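# Move one bottle from the cabinet to the bench

## Task

Take a single bottle out of the cabinet and set it upright on the bench, leaving the remaining two bottles inside the cabinet.

## Robot and tools

Robot: two UR-type arms, left_arm and right_arm, each on its own carriage on one shared floor track along y at x = 0. left_rail carries left_arm and is always the one at larger y; right_rail carries right_arm. These names do not match image sides. Each base sits at x = 0, y = its carriage position_m, z = 0.04 m, facing +x. Both have a Robotiq 140 mm gripper. The right gripper's fingers can fold when pushed near the palm or tip-first into a surface, which gives loose or failed grips; grip with the outer quarter of the pads. The left gripper's fingers stay rigid.

Scene frame (all reported positions): fixed to the table, top at z = 0, +z up, +x the way the arms face, +y toward the left carriage. The table starts at x = 0.17 m. Gripper frame: fingers point along its +z, close along its y, and a block sticks out about 10 cm toward its +x. end_effector_position is the point between closed pads; fingertips extend roughly 9 to 33 mm past it depending on opening.

execute_actions(actions, cameras): runs actions in order. An action holds "rows", "steps", "until" and/or device commands. A row is one flat list of 18 numbers, each in [-1, 1], covering both arms even if one is idle: left dx, dy, dz, rx, ry, rz, gripper position, force_limit, speed, then the same nine for the right arm. dx..rz are an offset, not a pose: measured from that arm's Hand target as it stood when the action began, along that Hand target's own axes; every row in the action counts from the same start. 1.0 equals 0.6 m for dx/dy/dz and 180 degrees for the rotation vector rx, ry, rz. Sending the same offset again moves further. Six zeros re-request the current Hand target. Each row lasts one control step (1/30 s), up to 15 rows; "steps" (1 to 450, default 15, at least the row count) is the action length, and after the last row the arm keeps heading to that row's target. Ramp offsets gradually (about 0.01 per row) to avoid jerks. Gripper position: +1 fully open (140 mm), about -0.8 pads touching, -1 close until blocked. force_limit (-1 to +1) sets squeeze force; speed (-1 to +1) sets finger speed, roughly 30 to 250 mm/s. Both start at +1. To leave a gripper unchanged, resend its last three numbers; 0 is a real command. Images come only with an empty actions list or when "cameras" names them.

Carriages: command as a device key, e.g. {"left_rail": {"position_m": y}}. position_m is an absolute y in metres (left_rail -0.8 to 1.5, right_rail -1.5 to 0.8); speed_m_s 0.01 to 1; acceleration_factor 0.1 to 1; {"stop": true} brakes. Then wait with {"steps": n, "until": {"left_rail": {"position_status": ["!=", "moving"]}}}. Keep carriages about 0.78 m apart or more. A row's target rides with its carriage, so let the carriage arrive before aiming at scene points. "until" reads only rail fields, or {"all"/"any": {"status": "ended"}}; numbers need a comparison such as ">=". Any out-of-range value rejects the whole call.

move(target, speed, blend, stop_force, zero, blocking, cameras): straight-line paths for both grippers. target is one 18-number row or a list of up to 15 rows, all offsets from the same Hand targets (not chained). speed in m/s, 0.002 to 3.2 (default 0.25), one value or one per target. blend in m rounds corners in a list. stop_force 4 to 120 N, shared by both arms, ends an arm's path on pushback along its travel; do not rely on it while the gripper rotates or to feel light objects. zero (default true) re-zeroes before the move. blocking=false returns early; then use wait or stop before sending rows or another move. Paths avoid nothing and max out at 10 s. The result adds a move: line (done, off_target, moving, held, fault) and limits (paced = pose clipped, held = steps withheld).

wait(seconds 0 to 10): let things run. stop(): brakes a running move (not carriages). zoom_image(camera, region [x0,y0,x1,y1], at most 504x504 px) on cam_high, cam_low, cam_front, cam_side, cam_left_wrist, cam_right_wrist (all 672x504). zero_wrist_force(arm). read_manual(section) gives only licence text. finished_scene(scene) ends the scene with this scene's number; call it only when the bottle stands on the bench with the robot clear.

Results: Hand target (base for the next offsets), end_effector_position in m, quaternion wxyz, velocities; Joint positions per arm: rail m, then six joints in rad; joint torques; Motor temperatures; Wrist force/torque in gripper axes. object_status: 0 moving, 1 blocked opening, 2 blocked closing (what a successful grip shows), 3 reached target or pads met (maybe nothing held). position_measured is in counts: 3 open, about 139 at 60 mm, 230 pads closed. Rail position_status: moving, done, contact_stop, time_out, stopped, stopped_with_arm, stopped_for_other_arm, stopped_for_other_carriage; position_answer taken or not_taken.

Avoid: any external force near 150 N or joint contact torque at limits (elbow 139 N m, wrists 50.2 N m) which stop the arm for 10 s; commanding poses past firm contact since the arms are stiff; letting the arms or carriages touch each other; fast impacts; moving near an arm's own base; dropping or tipping bottles, and anything leaving the table or landing on the track or the metal strip beside it, which fails the task. Orientation commands are clipped to 32 degrees from the current one per step, and long reach or holding loads heats motors.

Each tool is called by a JSON object that holds its "fn" and its "kwargs".

## Session

{"fn": "execute_actions", "kwargs": {"actions": []}}

Scene clock: 0.00 s.
left_arm: end_effector_position=(+0.3563, +1.0834, +0.5790) position_measured=3 object_status=3 end_effector_quat_wxyz=(+0.000, +0.000, +1.000, +0.000) | right_arm: end_effector_position=(+0.3563, -1.0260, +0.5790) position_measured=3 object_status=3 end_effector_quat_wxyz=(+0.000, +0.000, +1.000, +0.000)
Joint positions: left_arm=[1.005 -0.28 -2.157 1.821 -1.235 -1.571 -0.28] | right_arm=[-1.105 -0.281 -2.157 1.821 -1.235 -1.571 -0.28]
Joint velocities: within noise
Joint torques (N m): no reading
Motor temperatures (°C): left_arm=[30 26 27 36 42 36] | right_arm=[29 27 29 29 32 35]
Wrist force (N): no reading
Wrist torque (N m): no reading
Wrist force, peak (N): no reading
Hand target: left_arm +0.3563, +1.0834, +0.5790; +0.000, +0.000, +1.000, +0.000 | right_arm +0.3563, -1.0260, +0.5790; +0.000, +0.000, +1.000, +0.000
Tool commands: left_gripper/position=+1.0 left_gripper/force_limit=+1.0 left_gripper/speed=+1.0 right_gripper/position=+1.0 right_gripper/force_limit=+1.0 right_gripper/speed=+1.0
left_rail: position_m=1.005 position_status=done
right_rail: position_m=-1.105 position_status=done

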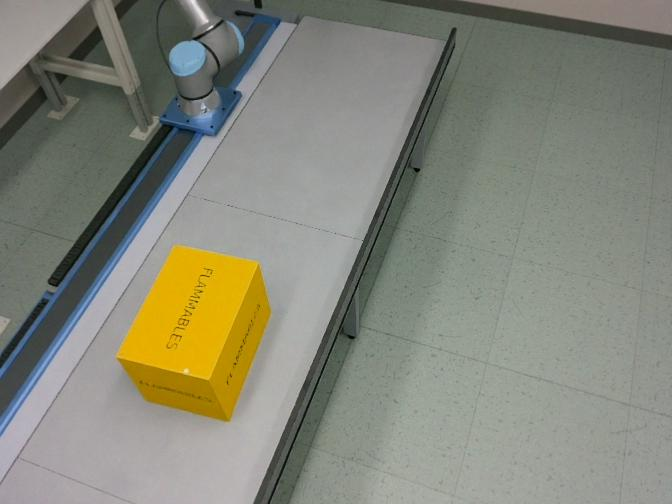

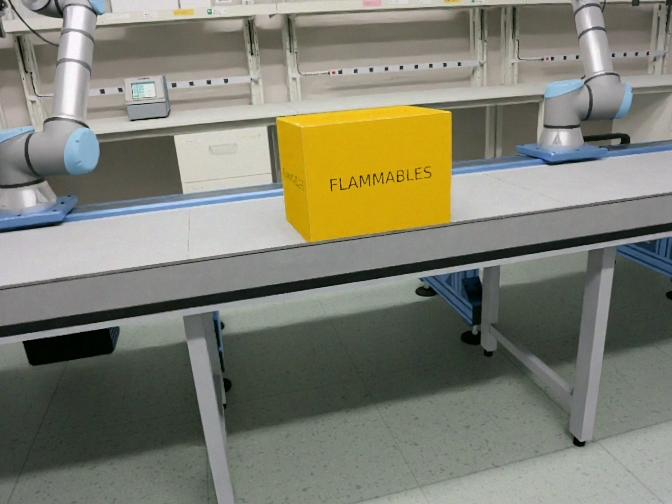

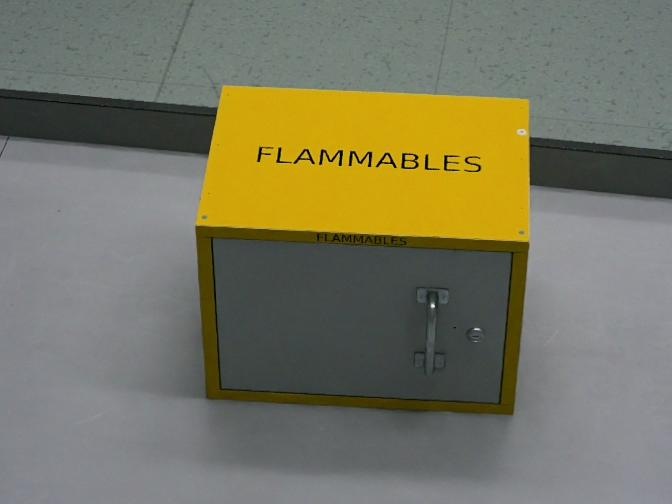

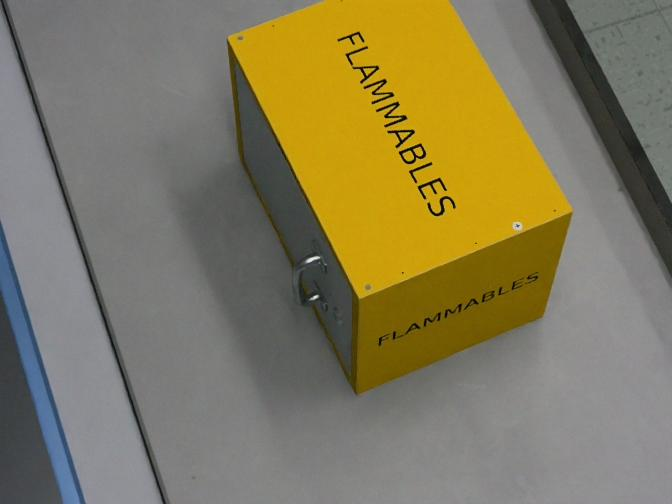

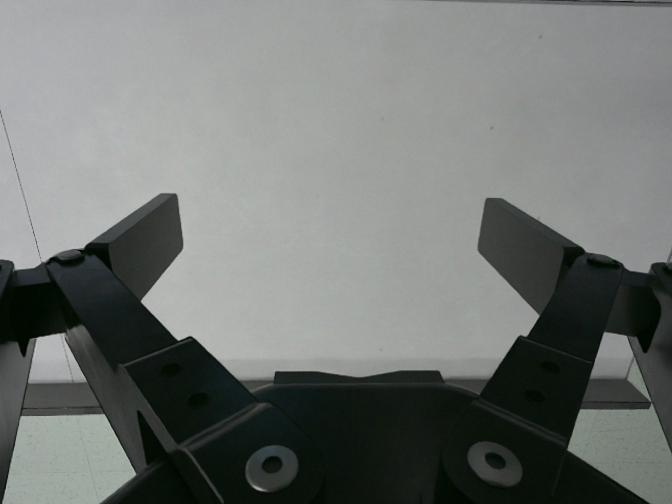

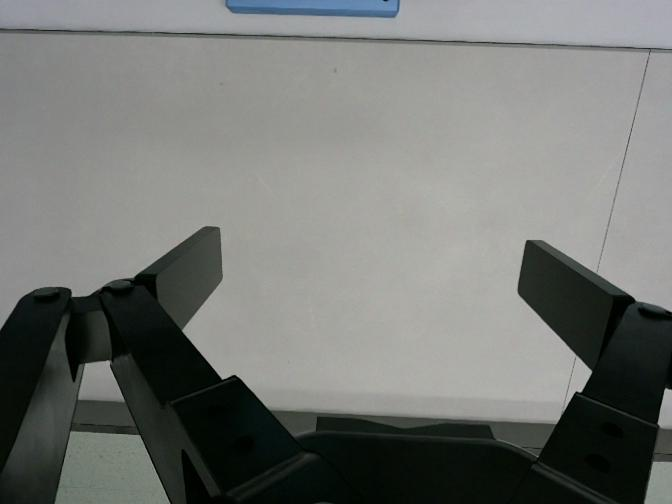

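{"fn": "execute_actions", "kwargs": {"actions": [{"left_rail":{"position_m":0.75,"speed_m_s":0.6,"acceleration_factor":0.5},"right_rail":{"position_m":-0.65,"speed_m_s":0.6,"acceleration_factor":0.5},"steps":150,"until":{"all":{"status":"ended"}}}]}}

{"fn": "move", "kwargs": {"target": [[0.0,-0.5,0.1,0.0762,-0.184,0.1088,1,1,1,0,0,0,0,0,0,1,1,1],[0.12,-0.92,0.465,0.1523,-0.3676,0.2175,1,1,1,0,0,0,0,0,0,1,1,1]], "blend": 0.05, "speed": 0.4, "cameras": ["cam_left_wrist","cam_front","cam_side"]}}

Scene clock: 14.53 s.
left_arm: end_effector_position=(+0.3563, +0.8286, +0.5790) position_measured=3 object_status=3 end_effector_quat_wxyz=(+0.000, +0.000, +1.000, +0.000) | right_arm: end_effector_position=(+0.3563, -0.5714, +0.5790) position_measured=3 object_status=3 end_effector_quat_wxyz=(+0.000, +0.000, +1.000, +0.000)
Joint positions: left_arm=[0.75 -0.28 -2.157 1.821 -1.235 -1.571 -0.28] | right_arm=[-0.65 -0.281 -2.157 1.821 -1.235 -1.571 -0.281]
Joint torques (N m): left_arm=[-2.21 -0.08 -46.19 -4.39 0.03 0.67] | right_arm=[-2.91 2.59 -49.5 -5.15 1.21 1.01]
Wrist force (N): left_arm=[0.2 0.5 -0.5] | right_arm=[-0.1 0.0 0.1]
Wrist torque (N m): left_arm=[0.12 -0.04 0.00] | right_arm=[0.00 0.02 0.00]
Wrist force, peak (N): left_arm=[0.2 2.6 -0.2] | right_arm=[0.0 -2.3 0.2]
Hand target: left_arm +0.3563, +0.8286, +0.5790; +0.000, +0.000, +1.000, +0.000 | right_arm +0.3563, -0.5714, +0.5790; +0.000, +0.000, +1.000, +0.000
Tool commands: left_gripper/position=+1.0 left_gripper/force_limit=+1.0 left_gripper/speed=+1.0 right_gripper/position=+1.0 right_gripper/force_limit=+1.0 right_gripper/speed=+1.0
left_rail: position_m=0.750 speed_m_s=0.60 position_status=done
right_rail: position_m=-0.650 speed_m_s=0.60 position_status=done

Scene clock: 18.60 s.
left_arm: end_effector_position=(+0.2825, +0.2794, +0.3004) position_measured=3 object_status=3 end_effector_quat_wxyz=(+0.533, +0.306, +0.760, -0.209) | right_arm: end_effector_position=(+0.3563, -0.5714, +0.5790) position_measured=3 object_status=3 end_effector_quat_wxyz=(+0.000, +0.000, +1.000, +0.000)
Joint positions: left_arm=[0.75 -2.123 -2.216 2.877 -2.737 -0.404 -1.019] | right_arm=[-0.65 -0.281 -2.157 1.821 -1.235 -1.571 -0.281]
Joint torques (N m): left_arm=[-23.26 0.07 -51.19 -0.66 5.73 -0.88] | right_arm=[-0.88 1.29 -49.82 -4.75 0.77 0.56]
Wrist force (N): left_arm=[-1.4 -0.1 0.6] | right_arm=[0.0 0.1 -0.1]
Wrist torque (N m): left_arm=[0.24 0.58 0.40] | right_arm=[0.01 0.00 0.00]
Wrist force, peak (N): left_arm=[-4.5 -0.1 -0.2] | right_arm=[-0.1 0.4 0.6]
Hand target: left_arm +0.2823, +0.2795, +0.3004; +0.533, +0.306, +0.760, -0.209 (not the last commanded pose) | right_arm +0.3563, -0.5714, +0.5790; +0.000, +0.000, +1.000, +0.000
Off the commanded pose: left_arm 0.003 m, 2 deg | right_arm 0.000 m, 0 deg.
left_rail: position_m=0.750 speed_m_s=0.60 position_status=done
right_rail: position_m=-0.650 speed_m_s=0.60 position_status=done
move: held (left_arm; a check stopped the path); limits=held
pose unreachable (left arm): on one or more control steps of this call, first in action 0 (counted from 0), this arm could not follow its commanded pose, so it was not sent that pose on those steps. It may still have moved: this result reports where it is.
cause: moving toward the commanded pose would bring two parts of the arm too close to each other (joints 3 (shoulder lift) and 4 (elbow) lie between them).
Images, in order (width x height): cam_front 672x504, cam_side 672x504, cam_left_wrist 672x504.

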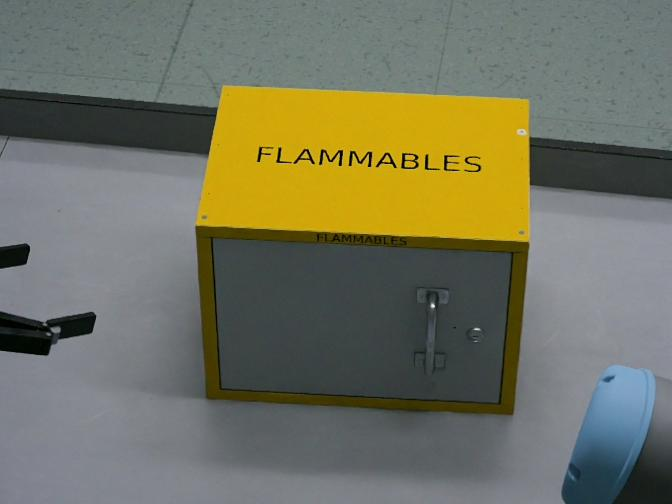

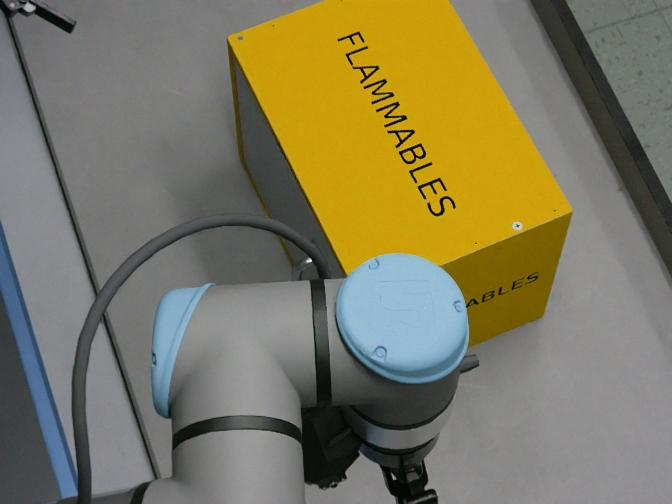

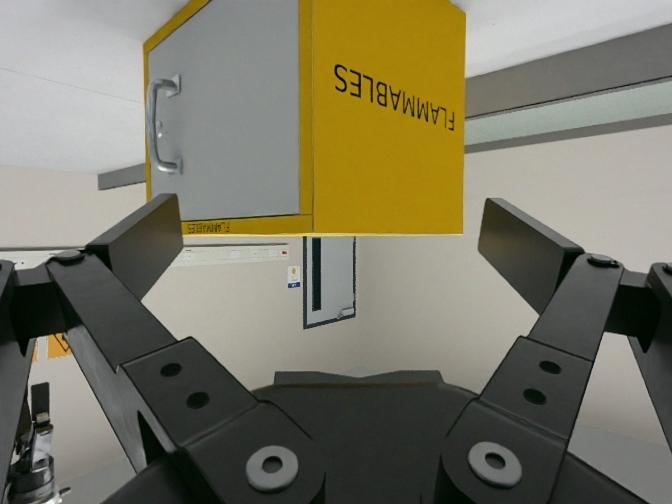

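{"fn": "execute_actions", "kwargs": {"actions": [{"left_rail":{"position_m":0.95},"steps":90,"until":{"left_rail":{"position_status":["!=","moving"]}}}], "cameras": ["cam_left_wrist","cam_high","cam_side"]}}

Scene clock: 23.30 s.
left_arm: end_effector_position=(+0.2823, +0.4795, +0.3004) position_measured=3 object_status=3 end_effector_quat_wxyz=(+0.533, +0.306, +0.760, -0.209) | right_arm: end_effector_position=(+0.3563, -0.5714, +0.5790) position_measured=3 object_status=3 end_effector_quat_wxyz=(+0.000, +0.000, +1.000, +0.000)
Joint positions: left_arm=[0.95 -2.124 -2.218 2.877 -2.732 -0.403 -1.022] | right_arm=[-0.65 -0.281 -2.157 1.821 -1.235 -1.571 -0.281]
Joint torques (N m): left_arm=[-21.13 2.8 -50.18 -1.67 5.56 -0.97] | right_arm=[-0.2 2.12 -49.97 -4.88 0.79 0.79]
Wrist force (N): left_arm=[-1.3 -0.4 0.1] | right_arm=[0.1 0.1 0.2]
Wrist torque (N m): left_arm=[0.15 0.55 0.39] | right_arm=[0.03 -0.01 0.00]
Wrist force, peak (N): left_arm=[-1.9 -1.8 2.0] | right_arm=[-0.1 0.4 0.5]
Hand target: left_arm +0.2823, +0.4795, +0.3004; +0.533, +0.306, +0.760, -0.209 (not the last commanded pose) | right_arm +0.3563, -0.5714, +0.5790; +0.000, +0.000, +1.000, +0.000
Tool commands: left_gripper/position=+1.0 left_gripper/force_limit=+1.0 left_gripper/speed=+1.0 right_gripper/position=+1.0 right_gripper/force_limit=+1.0 right_gripper/speed=+1.0
Off the commanded pose: left_arm 0.004 m, 2 deg | right_arm 0.000 m, 0 deg.
left_rail: position_m=0.950 speed_m_s=0.60 position_status=done
right_rail: position_m=-0.650 speed_m_s=0.60 position_status=done
Images, in order (width x height): cam_high 672x504, cam_side 672x504, cam_left_wrist 672x504.

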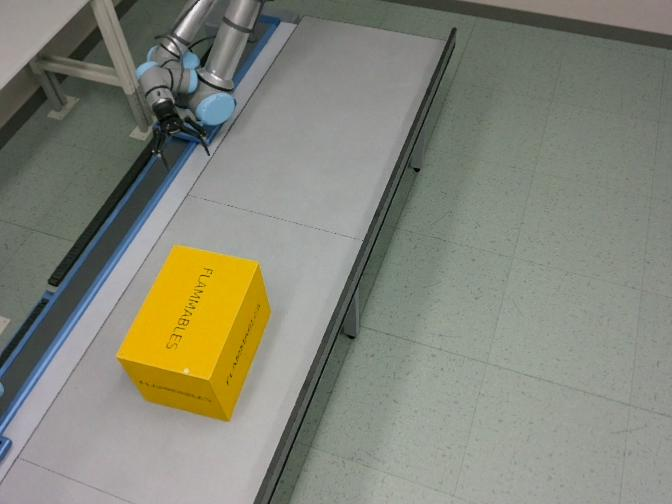

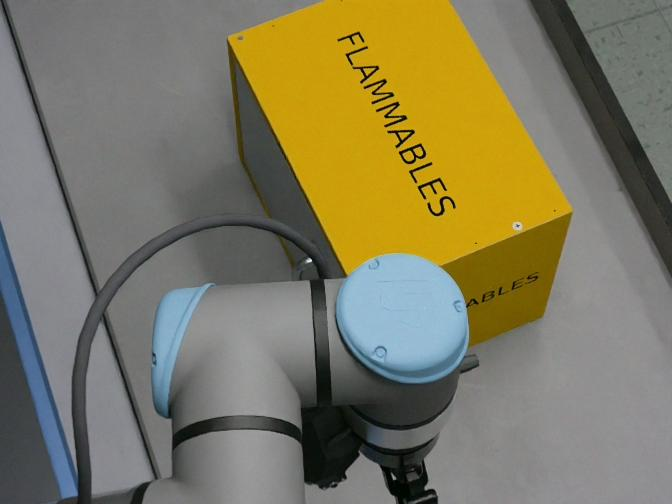

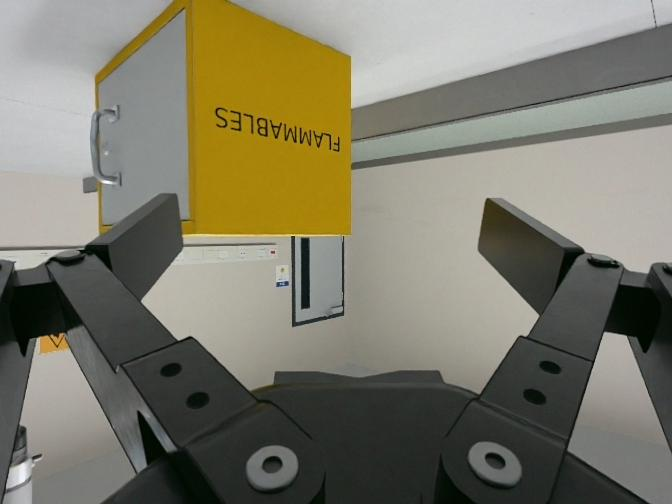

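{"fn": "execute_actions", "kwargs": {"actions": [{"left_rail":{"position_m":0.8},"steps":90,"until":{"left_rail":{"position_status":["!=","moving"]}}}]}}

{"fn": "move", "kwargs": {"target": [-0.0297,-0.4558,0.4105,-0.0643,0.1106,-0.0371,0,-1,0,0,0,0,0,0,0,1,1,1], "speed": 0.25, "cameras": ["cam_left_wrist","cam_front","cam_side"]}}

Scene clock: 32.97 s.
left_arm: end_effector_position=(+0.2823, +0.3295, +0.3004) position_measured=3 object_status=3 end_effector_quat_wxyz=(+0.533, +0.306, +0.760, -0.209) | right_arm: end_effector_position=(+0.3563, -0.5714, +0.5790) position_measured=3 object_status=3 end_effector_quat_wxyz=(+0.000, +0.000, +1.000, +0.000)
Joint positions: left_arm=[0.8 -2.124 -2.218 2.877 -2.732 -0.403 -1.022] | right_arm=[-0.65 -0.281 -2.157 1.821 -1.235 -1.571 -0.281]
Joint torques (N m): left_arm=[-3.79 6.43 -43.42 -2.23 4.75 -0.99] | right_arm=[0.81 0.35 -49.92 -4.95 0.57 0.95]
Wrist force (N): left_arm=[-0.7 -0.2 0.5] | right_arm=[0.1 -0.1 0.0]
Wrist torque (N m): left_arm=[0.21 0.42 0.39] | right_arm=[-0.01 -0.03 0.00]
Wrist force, peak (N): left_arm=[-1.8 -1.2 1.9] | right_arm=[-0.1 0.5 0.2]
Hand target: left_arm +0.2823, +0.3296, +0.3004; +0.533, +0.306, +0.760, -0.209 (not the last commanded pose) | right_arm +0.3563, -0.5714, +0.5790; +0.000, +0.000, +1.000, +0.000
Tool commands: left_gripper/position=+1.0 left_gripper/force_limit=+1.0 left_gripper/speed=+1.0 right_gripper/position=+1.0 right_gripper/force_limit=+1.0 right_gripper/speed=+1.0
Off the commanded pose: left_arm 0.004 m, 2 deg | right_arm 0.000 m, 0 deg.
left_rail: position_m=0.800 speed_m_s=0.60 position_status=done
right_rail: position_m=-0.650 speed_m_s=0.60 position_status=done

Scene clock: 35.23 s.
left_arm: end_effector_position=(+0.2667, -0.0317, +0.2299) position_measured=129 object_status=3 end_effector_quat_wxyz=(+0.409, +0.238, +0.874, -0.106) | right_arm: end_effector_position=(+0.3563, -0.5714, +0.5790) position_measured=3 object_status=3 end_effector_quat_wxyz=(+0.000, +0.000, +1.000, +0.000)
Joint positions: left_arm=[0.8 -1.764 -1.297 2.083 -2.723 -0.758 -1.074] | right_arm=[-0.65 -0.281 -2.157 1.821 -1.235 -1.571 -0.281]
Joint torques (N m): left_arm=[17.02 -54.3 -48.69 -1.71 -1.21 -0.78] | right_arm=[0.42 2.45 -49.28 -4.98 0.44 0.94]
Wrist force (N): left_arm=[-0.2 0.0 0.6] | right_arm=[0.1 0.3 0.1]
Wrist torque (N m): left_arm=[0.15 0.26 0.30] | right_arm=[0.06 -0.01 0.00]
Wrist force, peak (N): left_arm=[-1.7 -2.0 1.8] | right_arm=[-0.2 0.5 0.2]
Hand target: left_arm +0.2667, -0.0318, +0.2299; +0.409, +0.238, +0.874, -0.106 | right_arm +0.3563, -0.5714, +0.5790; +0.000, +0.000, +1.000, +0.000
Off the commanded pose: left_arm 0.000 m, 0 deg | right_arm 0.000 m, 0 deg.
left_rail: position_m=0.800 speed_m_s=0.60 position_status=done
right_rail: position_m=-0.650 speed_m_s=0.60 position_status=done
move: done
Images, in order (width x height): cam_front 672x504, cam_side 672x504, cam_left_wrist 672x504.

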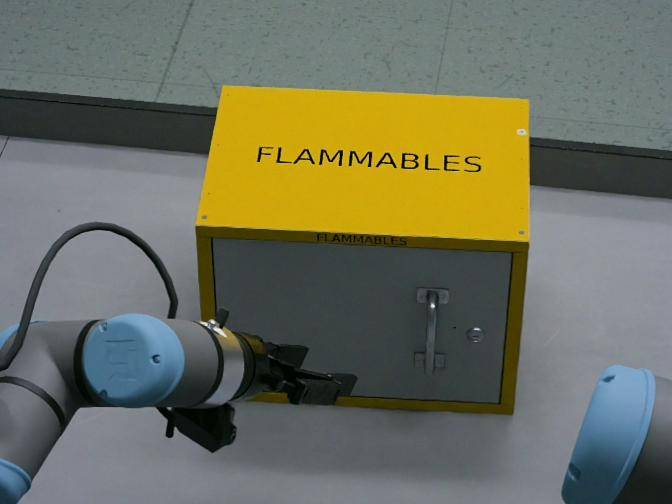

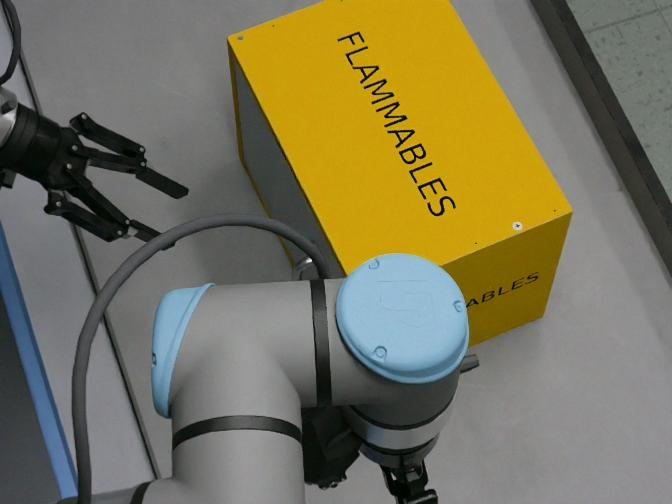

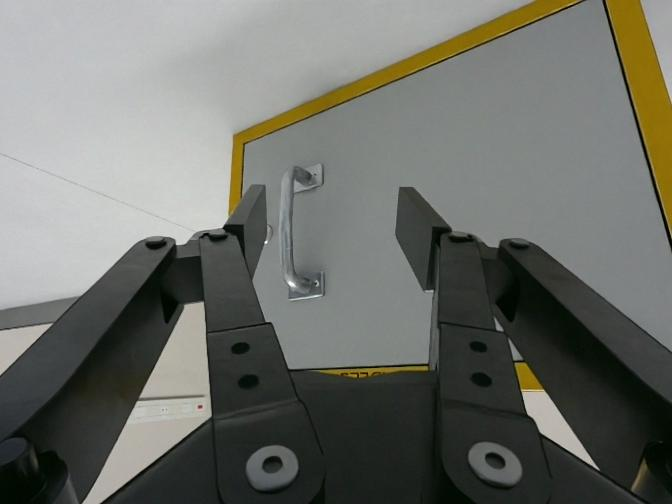

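{"fn": "move", "kwargs": {"target": [-0.0638,-0.0667,-0.0536,0,0,0,0,-1,0,0,0,0,0,0,0,1,1,1], "speed": 0.2, "cameras": ["cam_left_wrist","cam_front"]}}

Scene clock: 39.27 s.
left_arm: end_effector_position=(+0.2463, -0.0667, +0.2795) position_measured=129 object_status=3 end_effector_quat_wxyz=(+0.409, +0.238, +0.874, -0.106) | right_arm: end_effector_position=(+0.3563, -0.5714, +0.5790) position_measured=3 object_status=3 end_effector_quat_wxyz=(+0.000, +0.000, +1.000, +0.000)
Joint positions: left_arm=[0.8 -1.782 -1.313 1.984 -2.589 -0.752 -1.099] | right_arm=[-0.65 -0.281 -2.157 1.821 -1.235 -1.571 -0.281]
Joint torques (N m): left_arm=[-22.09 -63.05 -50.33 -2.32 5.5 -0.5] | right_arm=[-0.77 3.37 -50.61 -4.82 0.42 0.7]
Wrist force (N): left_arm=[-0.4 -0.1 0.4] | right_arm=[0.1 -0.2 0.1]
Wrist torque (N m): left_arm=[0.15 0.31 0.31] | right_arm=[-0.04 -0.01 0.00]
Wrist force, peak (N): left_arm=[-2.2 -0.8 -0.3] | right_arm=[0.1 0.4 0.3]
Hand target: left_arm +0.2463, -0.0668, +0.2795; +0.409, +0.238, +0.874, -0.106 | right_arm +0.3563, -0.5714, +0.5790; +0.000, +0.000, +1.000, +0.000
Off the commanded pose: left_arm 0.000 m, 0 deg | right_arm 0.000 m, 0 deg.
left_rail: position_m=0.800 speed_m_s=0.60 position_status=done
right_rail: position_m=-0.650 speed_m_s=0.60 position_status=done
move: done
Images, in order (width x height): cam_front 672x504, cam_left_wrist 672x504.

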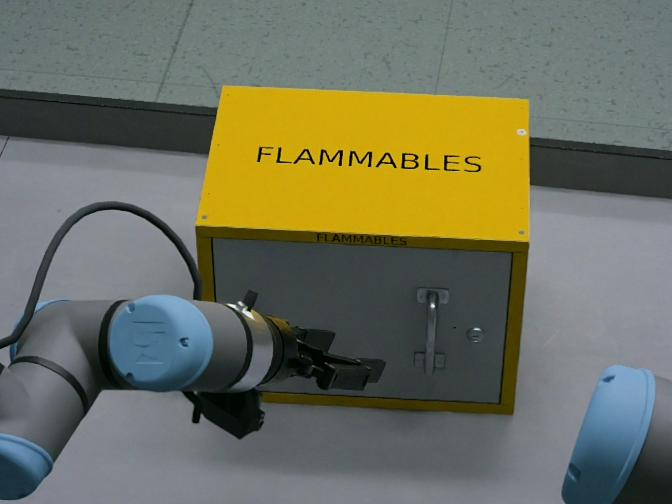

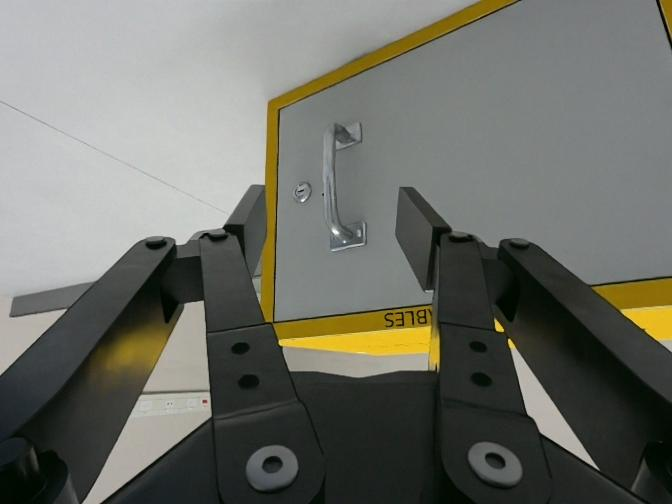

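{"fn": "move", "kwargs": {"target": [-0.0447,0,0.1292,0,0,0,0,-1,0,0,0,0,0,0,0,1,1,1], "speed": 0.2, "cameras": ["cam_left_wrist","cam_front","cam_side"]}}

Scene clock: 41.80 s.
left_arm: end_effector_position=(+0.3125, -0.1049, +0.2503) position_measured=129 object_status=3 end_effector_quat_wxyz=(+0.409, +0.238, +0.874, -0.106) | right_arm: end_effector_position=(+0.3563, -0.5714, +0.5790) position_measured=3 object_status=3 end_effector_quat_wxyz=(+0.000, +0.000, +1.000, +0.000)
Joint positions: left_arm=[0.8 -1.686 -1.203 1.917 -2.724 -0.789 -0.971] | right_arm=[-0.65 -0.281 -2.157 1.821 -1.235 -1.571 -0.281]
Joint torques (N m): left_arm=[17.71 -64.7 -48.15 -8.12 -1.65 2.45] | right_arm=[-2.08 0.81 -51.39 -4.57 0.47 1.4]
Wrist force (N): left_arm=[-0.8 -0.1 0.6] | right_arm=[0.2 0.0 0.1]
Wrist torque (N m): left_arm=[0.14 0.38 0.17] | right_arm=[-0.01 -0.04 0.00]
Wrist force, peak (N): left_arm=[-1.4 0.3 1.9] | right_arm=[0.0 0.5 0.3]
Hand target: left_arm +0.3127, -0.1050, +0.2502; +0.409, +0.238, +0.874, -0.106 | right_arm +0.3563, -0.5714, +0.5790; +0.000, +0.000, +1.000, +0.000
Off the commanded pose: left_arm 0.000 m, 0 deg | right_arm 0.000 m, 0 deg.
left_rail: position_m=0.800 speed_m_s=0.60 position_status=done
right_rail: position_m=-0.650 speed_m_s=0.60 position_status=done
move: done
Images, in order (width x height): cam_front 672x504, cam_side 672x504, cam_left_wrist 672x504.

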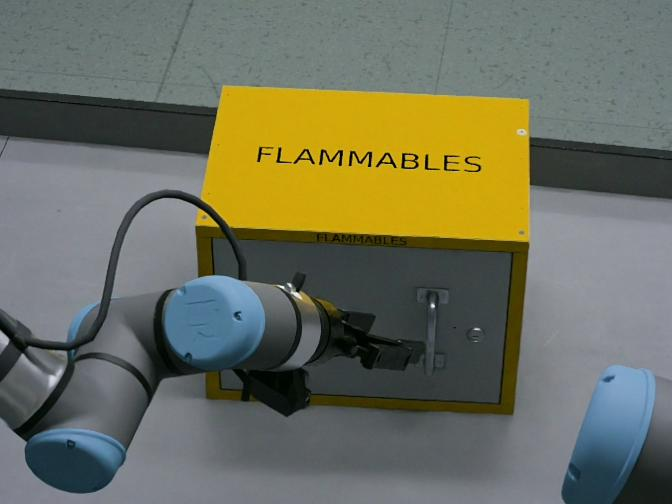

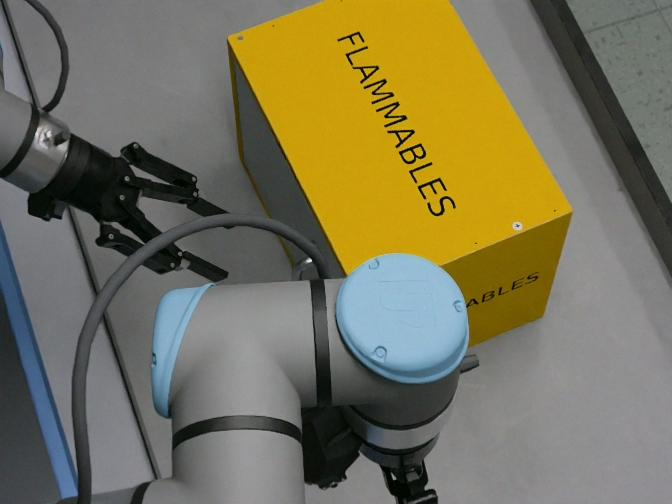

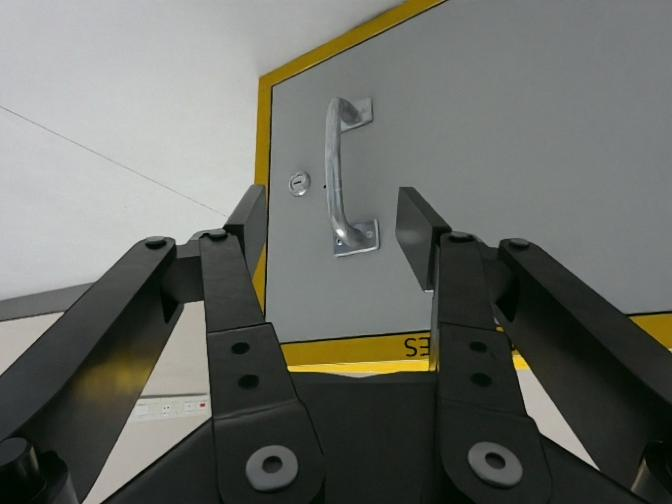

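{"fn": "move", "kwargs": {"target": [[0,0,0.0,0,0,0,-0.285,0,-1,0,0,0,0,0,0,1,1,1],[0,0,0.148,0,0,0,-0.285,0,-1,0,0,0,0,0,0,1,1,1]], "speed": 0.08, "stop_force": 12, "cameras": ["cam_left_wrist","cam_front","cam_side"]}}

Scene clock: 46.33 s.
left_arm: end_effector_position=(+0.3717, -0.1389, +0.1932) position_measured=165 object_status=3 end_effector_quat_wxyz=(+0.409, +0.238, +0.874, -0.106) | right_arm: end_effector_position=(+0.3563, -0.5714, +0.5790) position_measured=3 object_status=3 end_effector_quat_wxyz=(+0.000, +0.000, +1.000, +0.000)
Joint positions: left_arm=[0.8 -1.607 -1.069 1.855 -2.862 -0.825 -0.873] | right_arm=[-0.65 -0.281 -2.157 1.821 -1.235 -1.571 -0.281]
Joint torques (N m): left_arm=[18.66 -75.49 -47.87 -8.04 -1.35 2.4] | right_arm=[0.8 1.28 -49.82 -4.94 0.48 1.13]
Wrist force (N): left_arm=[-0.7 -0.2 0.2] | right_arm=[0.0 0.1 0.0]
Wrist torque (N m): left_arm=[0.13 0.39 0.19] | right_arm=[0.02 0.01 0.00]
Wrist force, peak (N): left_arm=[-1.3 0.4 0.5] | right_arm=[0.1 0.5 0.2]
Hand target: left_arm +0.3717, -0.1389, +0.1932; +0.409, +0.238, +0.874, -0.106 | right_arm +0.3563, -0.5714, +0.5790; +0.000, +0.000, +1.000, +0.000
Off the commanded pose: left_arm 0.000 m, 0 deg | right_arm 0.000 m, 0 deg.
left_rail: position_m=0.800 speed_m_s=0.60 position_status=done
right_rail: position_m=-0.650 speed_m_s=0.60 position_status=done
move: done
Images, in order (width x height): cam_front 672x504, cam_side 672x504, cam_left_wrist 672x504.

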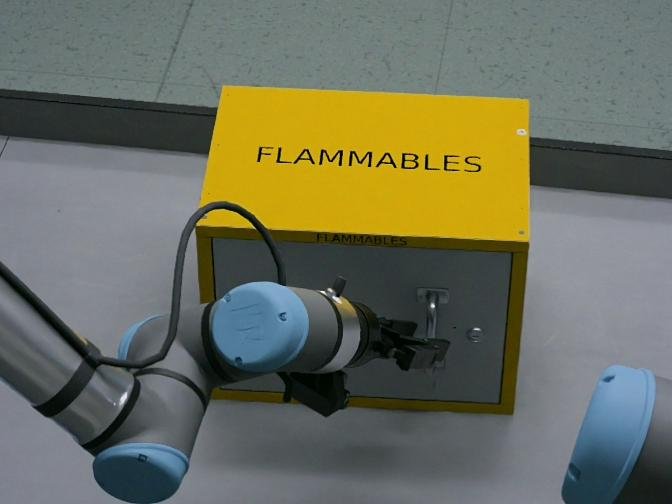

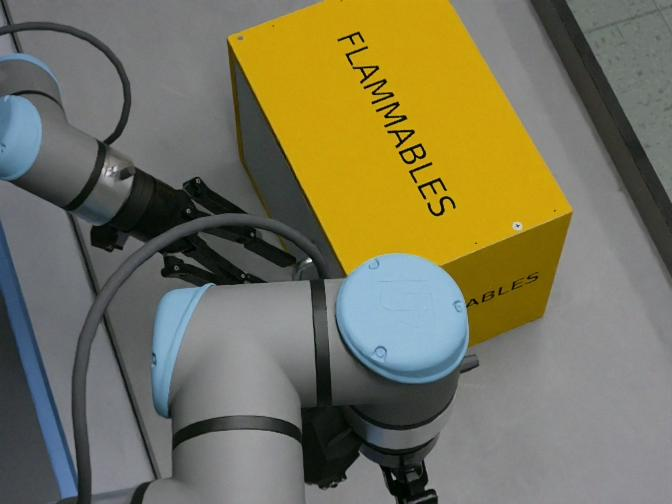

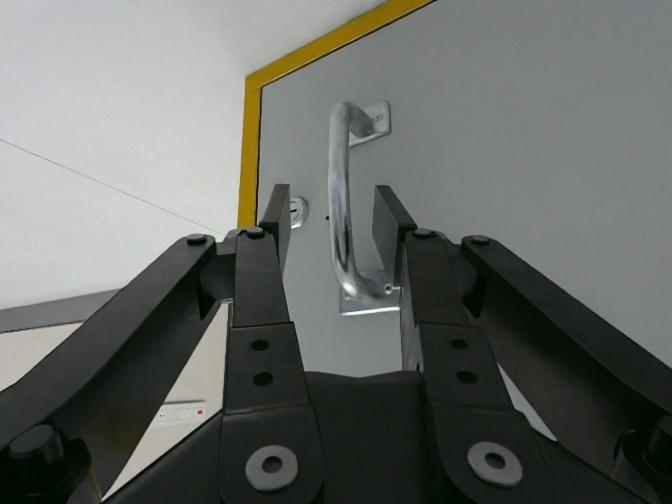

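{"fn": "move", "kwargs": {"target": [0,0.006,0.018,0,0,0,-0.285,0,-1,0,0,0,0,0,0,1,1,1], "speed": 0.04, "stop_force": 8}}

{"fn": "execute_actions", "kwargs": {"actions": [{"rows":[[0,0,0,0,0,0,-1,0,-1,0,0,0,0,0,0,1,1,1]],"steps":75}], "cameras": ["cam_left_wrist"]}}

Scene clock: 48.43 s.
left_arm: end_effector_position=(+0.3807, -0.1398, +0.1863) position_measured=165 object_status=3 end_effector_quat_wxyz=(+0.409, +0.238, +0.874, -0.106) | right_arm: end_effector_position=(+0.3563, -0.5714, +0.5790) position_measured=3 object_status=3 end_effector_quat_wxyz=(+0.000, +0.000, +1.000, +0.000)
Joint positions: left_arm=[0.8 -1.596 -1.056 1.851 -2.881 -0.83 -0.86] | right_arm=[-0.65 -0.281 -2.157 1.821 -1.235 -1.571 -0.281]
Joint torques (N m): left_arm=[17.79 -73.19 -47.39 -8.12 -1.37 2.61] | right_arm=[-0.18 3.75 -51.17 -4.31 0.75 1.19]
Wrist force (N): left_arm=[-0.6 0.2 -0.2] | right_arm=[-0.3 0.3 0.0]
Wrist torque (N m): left_arm=[0.23 0.36 0.21] | right_arm=[0.07 0.08 0.00]
Wrist force, peak (N): left_arm=[-1.4 0.1 0.2] | right_arm=[-0.3 0.4 0.2]
Hand target: left_arm +0.3807, -0.1398, +0.1863; +0.409, +0.238, +0.874, -0.106 | right_arm +0.3563, -0.5714, +0.5790; +0.000, +0.000, +1.000, +0.000
Off the commanded pose: left_arm 0.000 m, 0 deg | right_arm 0.000 m, 0 deg.
left_rail: position_m=0.800 speed_m_s=0.60 position_status=done
right_rail: position_m=-0.650 speed_m_s=0.60 position_status=done
move: done

Scene clock: 51.13 s.
left_arm: end_effector_position=(+0.3808, -0.1398, +0.1863) position_measured=215 object_status=2 end_effector_quat_wxyz=(+0.409, +0.238, +0.874, -0.106) | right_arm: end_effector_position=(+0.3563, -0.5714, +0.5790) position_measured=3 object_status=3 end_effector_quat_wxyz=(+0.000, +0.000, +1.000, +0.000)
Joint positions: left_arm=[0.8 -1.596 -1.056 1.851 -2.881 -0.83 -0.86] | right_arm=[-0.65 -0.281 -2.157 1.821 -1.235 -1.571 -0.281]
Joint torques (N m): left_arm=[-27.29 -86.49 -47.52 -8.09 -1.61 2.81] | right_arm=[-2.32 4.17 -51.09 -4.89 0.4 1.48]
Wrist force (N): left_arm=[2.1 11.7 -4.3] | right_arm=[-0.1 0.0 0.2]
Wrist torque (N m): left_arm=[-0.20 0.46 -0.17] | right_arm=[0.00 0.02 0.00]
Wrist force, peak (N): left_arm=[3.5 16.4 -5.2] | right_arm=[-0.1 0.4 0.3]
Hand target: left_arm +0.3807, -0.1398, +0.1863; +0.409, +0.238, +0.874, -0.106 | right_arm +0.3563, -0.5714, +0.5790; +0.000, +0.000, +1.000, +0.000
Off the commanded pose: left_arm 0.000 m, 0 deg | right_arm 0.000 m, 0 deg.
left_rail: position_m=0.800 speed_m_s=0.60 position_status=done
right_rail: position_m=-0.650 speed_m_s=0.60 position_status=done
Images, in order (width x height): cam_left_wrist 672x504.

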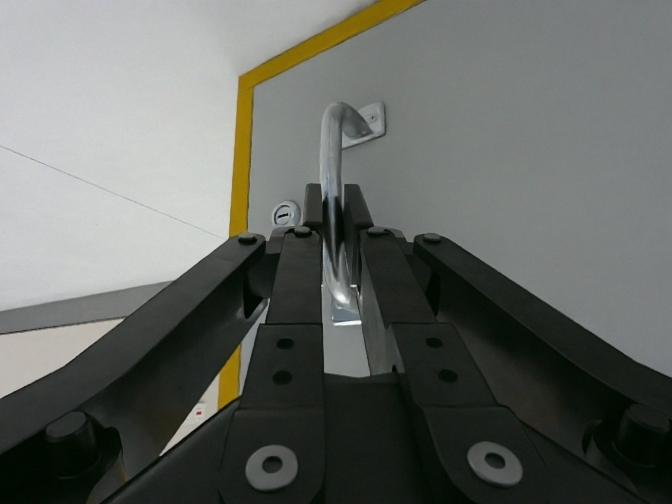

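{"fn": "move", "kwargs": {"target": [0.0202,-0.0119,-0.0243,0,0,0,-1,0,-1,0,0,0,0,0,0,1,1,1], "speed": 0.04, "stop_force": 50, "cameras": ["cam_left_wrist","cam_front"]}}

Scene clock: 55.83 s.
left_arm: end_effector_position=(+0.3608, -0.1365, +0.1863) position_measured=215 object_status=2 end_effector_quat_wxyz=(+0.409, +0.238, +0.874, -0.106) | right_arm: end_effector_position=(+0.3563, -0.5714, +0.5790) position_measured=3 object_status=3 end_effector_quat_wxyz=(+0.000, +0.000, +1.000, +0.000)
Joint positions: left_arm=[0.8 -1.621 -1.068 1.867 -2.864 -0.818 -0.89] | right_arm=[-0.65 -0.281 -2.157 1.821 -1.235 -1.571 -0.281]
Joint torques (N m): left_arm=[-14.72 -106.68 -18.95 -0.67 7.5 -0.94] | right_arm=[-0.66 2.73 -50.56 -4.54 0.24 1.52]
Wrist force (N): left_arm=[-2.6 -11.0 7.9] | right_arm=[-0.1 0.3 0.1]
Wrist torque (N m): left_arm=[0.90 0.46 0.27] | right_arm=[0.07 0.02 0.00]
Wrist force, peak (N): left_arm=[3.1 14.7 -4.6] | right_arm=[-0.6 0.0 0.1]
Hand target: left_arm +0.3608, -0.1364, +0.1863; +0.409, +0.238, +0.874, -0.106 | right_arm +0.3563, -0.5714, +0.5790; +0.000, +0.000, +1.000, +0.000
Off the commanded pose: left_arm 0.000 m, 0 deg | right_arm 0.000 m, 0 deg.
left_rail: position_m=0.800 speed_m_s=0.60 position_status=done
right_rail: position_m=-0.650 speed_m_s=0.60 position_status=done
move: done
Images, in order (width x height): cam_front 672x504, cam_left_wrist 672x504.

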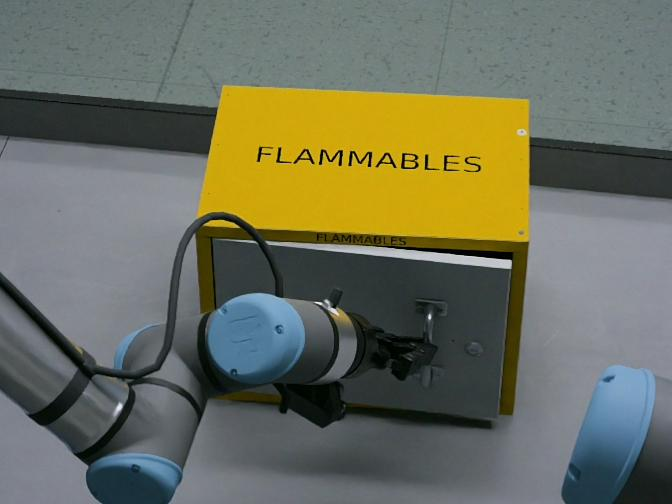

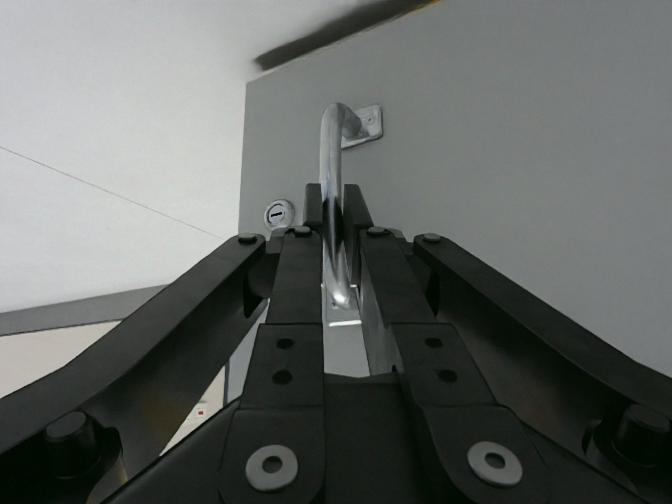

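{"fn": "move", "kwargs": {"target": [0.0537,-0.0291,-0.0639,0,0,0,-1,0,-1,0,0,0,0,0,0,1,1,1], "speed": 0.06, "stop_force": 50}}

Scene clock: 59.47 s.
left_arm: end_effector_position=(+0.3087, -0.1264, +0.1860) position_measured=215 object_status=2 end_effector_quat_wxyz=(+0.409, +0.238, +0.874, -0.106) | right_arm: end_effector_position=(+0.3563, -0.5714, +0.5790) position_measured=3 object_status=3 end_effector_quat_wxyz=(+0.000, +0.000, +1.000, +0.000)
Joint positions: left_arm=[0.8 -1.687 -1.1 1.907 -2.815 -0.788 -0.973] | right_arm=[-0.65 -0.281 -2.157 1.821 -1.235 -1.571 -0.281]
Joint torques (N m): left_arm=[-29.98 -97.9 -29.18 -3.75 2.71 -0.56] | right_arm=[-0.21 4.66 -51.4 -4.54 -0.31 1.2]
Wrist force (N): left_arm=[-1.2 12.9 -1.0] | right_arm=[0.0 0.5 -0.1]
Wrist torque (N m): left_arm=[-0.04 0.47 0.13] | right_arm=[0.10 0.00 0.00]
Wrist force, peak (N): left_arm=[-2.1 15.0 -2.7] | right_arm=[-0.1 0.5 0.2]
Hand target: left_arm +0.3087, -0.1264, +0.1860; +0.409, +0.238, +0.874, -0.106 | right_arm +0.3563, -0.5714, +0.5790; +0.000, +0.000, +1.000, +0.000
Off the commanded pose: left_arm 0.000 m, 0 deg | right_arm 0.000 m, 0 deg.
left_rail: position_m=0.800 speed_m_s=0.60 position_status=done
right_rail: position_m=-0.650 speed_m_s=0.60 position_status=done
move: done

{"fn": "move", "kwargs": {"target": [[0.0311,-0.0025,-0.0371,0.0319,0,0.0268,-1,0,-1,0,0,0,0,0,0,1,1,1],[0.0669,-0.0035,-0.0797,0.0638,0,0.0536,-1,0,-1,0,0,0,0,0,0,1,1,1]], "speed": 0.07, "blend": 0.01, "stop_force": 60}}

Scene clock: 63.73 s.
left_arm: end_effector_position=(+0.2537, -0.0968, +0.1860) position_measured=215 object_status=2 end_effector_quat_wxyz=(+0.391, +0.350, +0.836, -0.158) | right_arm: end_effector_position=(+0.3563, -0.5714, +0.5790) position_measured=3 object_status=3 end_effector_quat_wxyz=(+0.000, +0.000, +1.000, +0.000)
Joint positions: left_arm=[0.8 -1.72 -1.166 2.065 -3.081 -0.906 -0.71] | right_arm=[-0.65 -0.281 -2.157 1.821 -1.235 -1.571 -0.281]
Joint torques (N m): left_arm=[-29.52 -89.78 -26.7 -9.66 -4.71 2.9] | right_arm=[-0.67 3.12 -51.42 -4.58 0.39 1.43]
Wrist force (N): left_arm=[-0.2 11.9 -0.6] | right_arm=[0.0 0.2 0.2]
Wrist torque (N m): left_arm=[-0.27 0.57 -0.06] | right_arm=[0.04 0.01 0.00]
Wrist force, peak (N): left_arm=[-0.1 15.1 -0.9] | right_arm=[-0.1 0.5 0.4]
Hand target: left_arm +0.2537, -0.0968, +0.1860; +0.391, +0.350, +0.836, -0.158 | right_arm +0.3563, -0.5714, +0.5790; +0.000, +0.000, +1.000, +0.000
Off the commanded pose: left_arm 0.000 m, 0 deg | right_arm 0.000 m, 0 deg.
left_rail: position_m=0.800 speed_m_s=0.60 position_status=done
right_rail: position_m=-0.650 speed_m_s=0.60 position_status=done
move: done

{"fn": "move", "kwargs": {"target": [[0.0729,-0.005,-0.0868,0.0511,0,0.0429,-1,0,-1,0,0,0,0,0,0,1,1,1],[0.1438,0.018,-0.1714,0.1064,0,0.0893,-1,0,-1,0,0,0,0,0,0,1,1,1]], "speed": 0.08, "blend": 0.02, "stop_force": 60, "cameras": ["cam_left_wrist","cam_front","cam_side"]}}

Scene clock: 70.60 s.
left_arm: end_effector_position=(+0.1668, +0.0061, +0.1864) position_measured=215 object_status=2 end_effector_quat_wxyz=(+0.346, +0.523, +0.742, -0.239) | right_arm: end_effector_position=(+0.3563, -0.5714, +0.5790) position_measured=3 object_status=3 end_effector_quat_wxyz=(+0.000, +0.000, +1.000, +0.000)
Joint positions: left_arm=[0.8 -1.75 -1.318 2.356 -3.402 -1.174 -0.353] | right_arm=[-0.65 -0.281 -2.157 1.821 -1.235 -1.571 -0.281]
Joint torques (N m): left_arm=[8.48 -84.6 -26.87 -13.57 -3.82 2.73] | right_arm=[-1.34 2.77 -52.3 -4.28 -0.22 1.56]
Wrist force (N): left_arm=[9.6 10.4 10.7] | right_arm=[0.0 0.3 0.1]
Wrist torque (N m): left_arm=[0.25 0.97 0.06] | right_arm=[0.07 0.01 0.00]
Wrist force, peak (N): left_arm=[9.8 10.9 10.9] | right_arm=[-0.4 0.3 0.1]
Hand target: left_arm +0.1668, +0.0061, +0.1864; +0.346, +0.523, +0.741, -0.239 | right_arm +0.3563, -0.5714, +0.5790; +0.000, +0.000, +1.000, +0.000
Off the commanded pose: left_arm 0.000 m, 0 deg | right_arm 0.000 m, 0 deg.
left_rail: position_m=0.800 speed_m_s=0.60 position_status=done
right_rail: position_m=-0.650 speed_m_s=0.60 position_status=done
move: done
Images, in order (width x height): cam_front 672x504, cam_side 672x504, cam_left_wrist 672x504.

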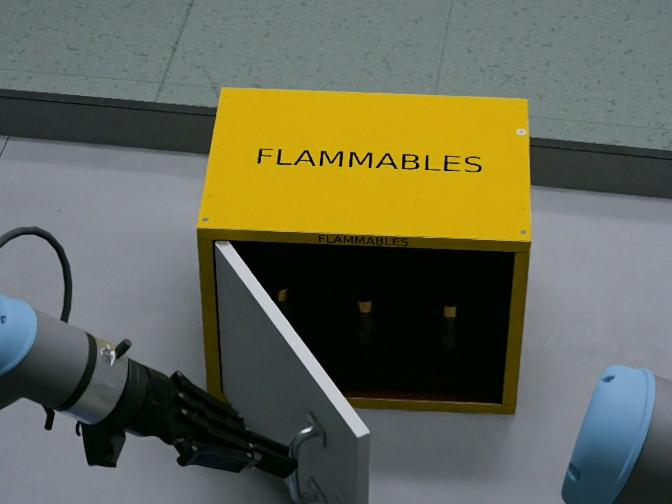

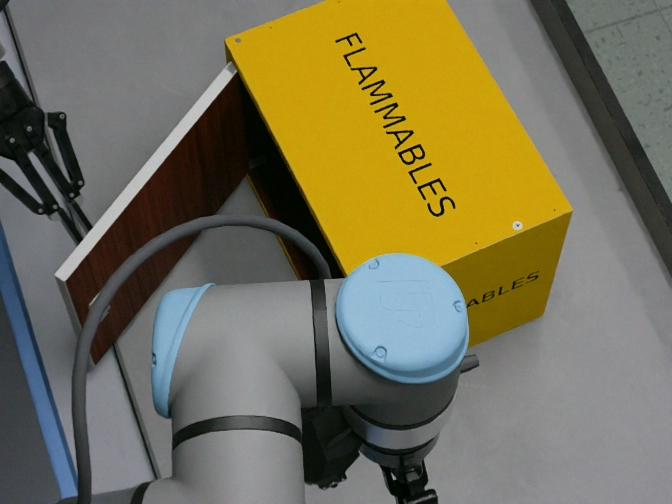

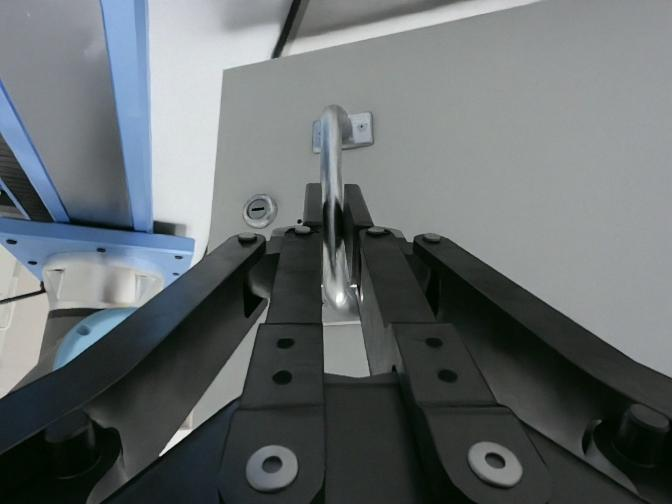

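{"fn": "move", "kwargs": {"target": [[0.081,-0.0066,-0.0941,0.0468,0,0.0393,-1,0,-1,0,0,0,0,0,0,1,1,1],[0.1427,0.0153,-0.1662,0.0936,0,0.0786,-1,0,-1,0,0,0,0,0,0,1,1,1]], "speed": 0.08, "blend": 0.02, "stop_force": 60, "cameras": ["cam_left_wrist","cam_front","cam_side"]}}

Scene clock: 76.13 s.
left_arm: end_effector_position=(+0.1309, +0.1329, +0.1858) position_measured=215 object_status=2 end_effector_quat_wxyz=(+0.292, +0.655, +0.629, -0.300) | right_arm: end_effector_position=(+0.3563, -0.5714, +0.5790) position_measured=3 object_status=3 end_effector_quat_wxyz=(+0.000, +0.000, +1.000, +0.000)
Joint positions: left_arm=[0.8 -1.656 -1.461 2.579 -3.552 -1.532 -0.026] | right_arm=[-0.65 -0.281 -2.157 1.821 -1.235 -1.571 -0.281]
Joint torques (N m): left_arm=[7.8 -58.06 -14.94 -9.83 -7.98 2.84] | right_arm=[0.52 3.51 -53.47 -4.31 -0.19 1.59]
Wrist force (N): left_arm=[2.2 14.1 5.0] | right_arm=[0.0 0.1 -0.2]
Wrist torque (N m): left_arm=[-0.10 0.52 0.10] | right_arm=[0.03 0.01 0.00]
Wrist force, peak (N): left_arm=[10.0 10.0 11.2] | right_arm=[-0.4 0.3 0.1]
Hand target: left_arm +0.1309, +0.1329, +0.1858; +0.292, +0.655, +0.629, -0.300 | right_arm +0.3563, -0.5714, +0.5790; +0.000, +0.000, +1.000, +0.000
Off the commanded pose: left_arm 0.000 m, 0 deg | right_arm 0.000 m, 0 deg.
left_rail: position_m=0.800 speed_m_s=0.60 position_status=done
right_rail: position_m=-0.650 speed_m_s=0.60 position_status=done
move: done
Images, in order (width x height): cam_front 672x504, cam_side 672x504, cam_left_wrist 672x504.

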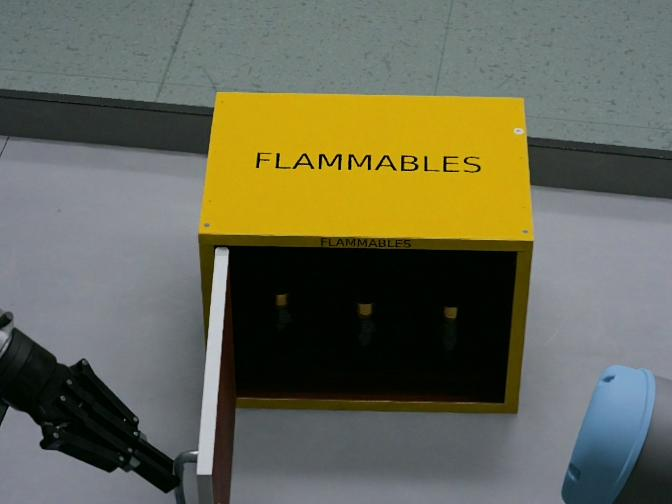

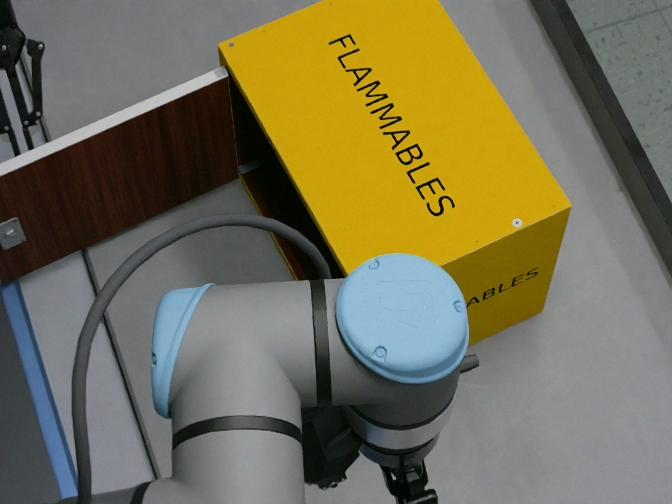

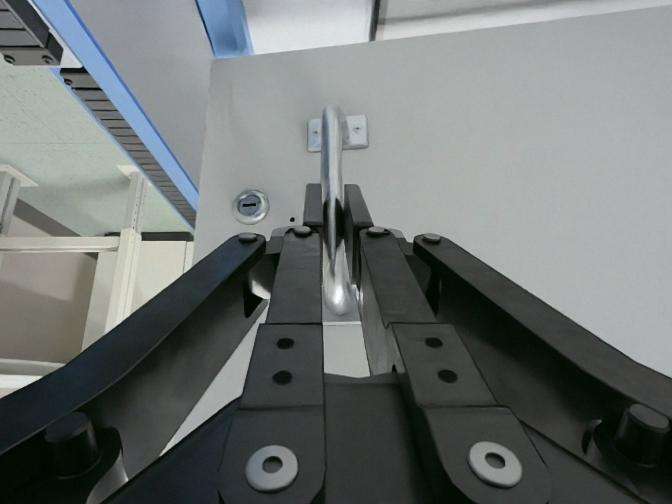

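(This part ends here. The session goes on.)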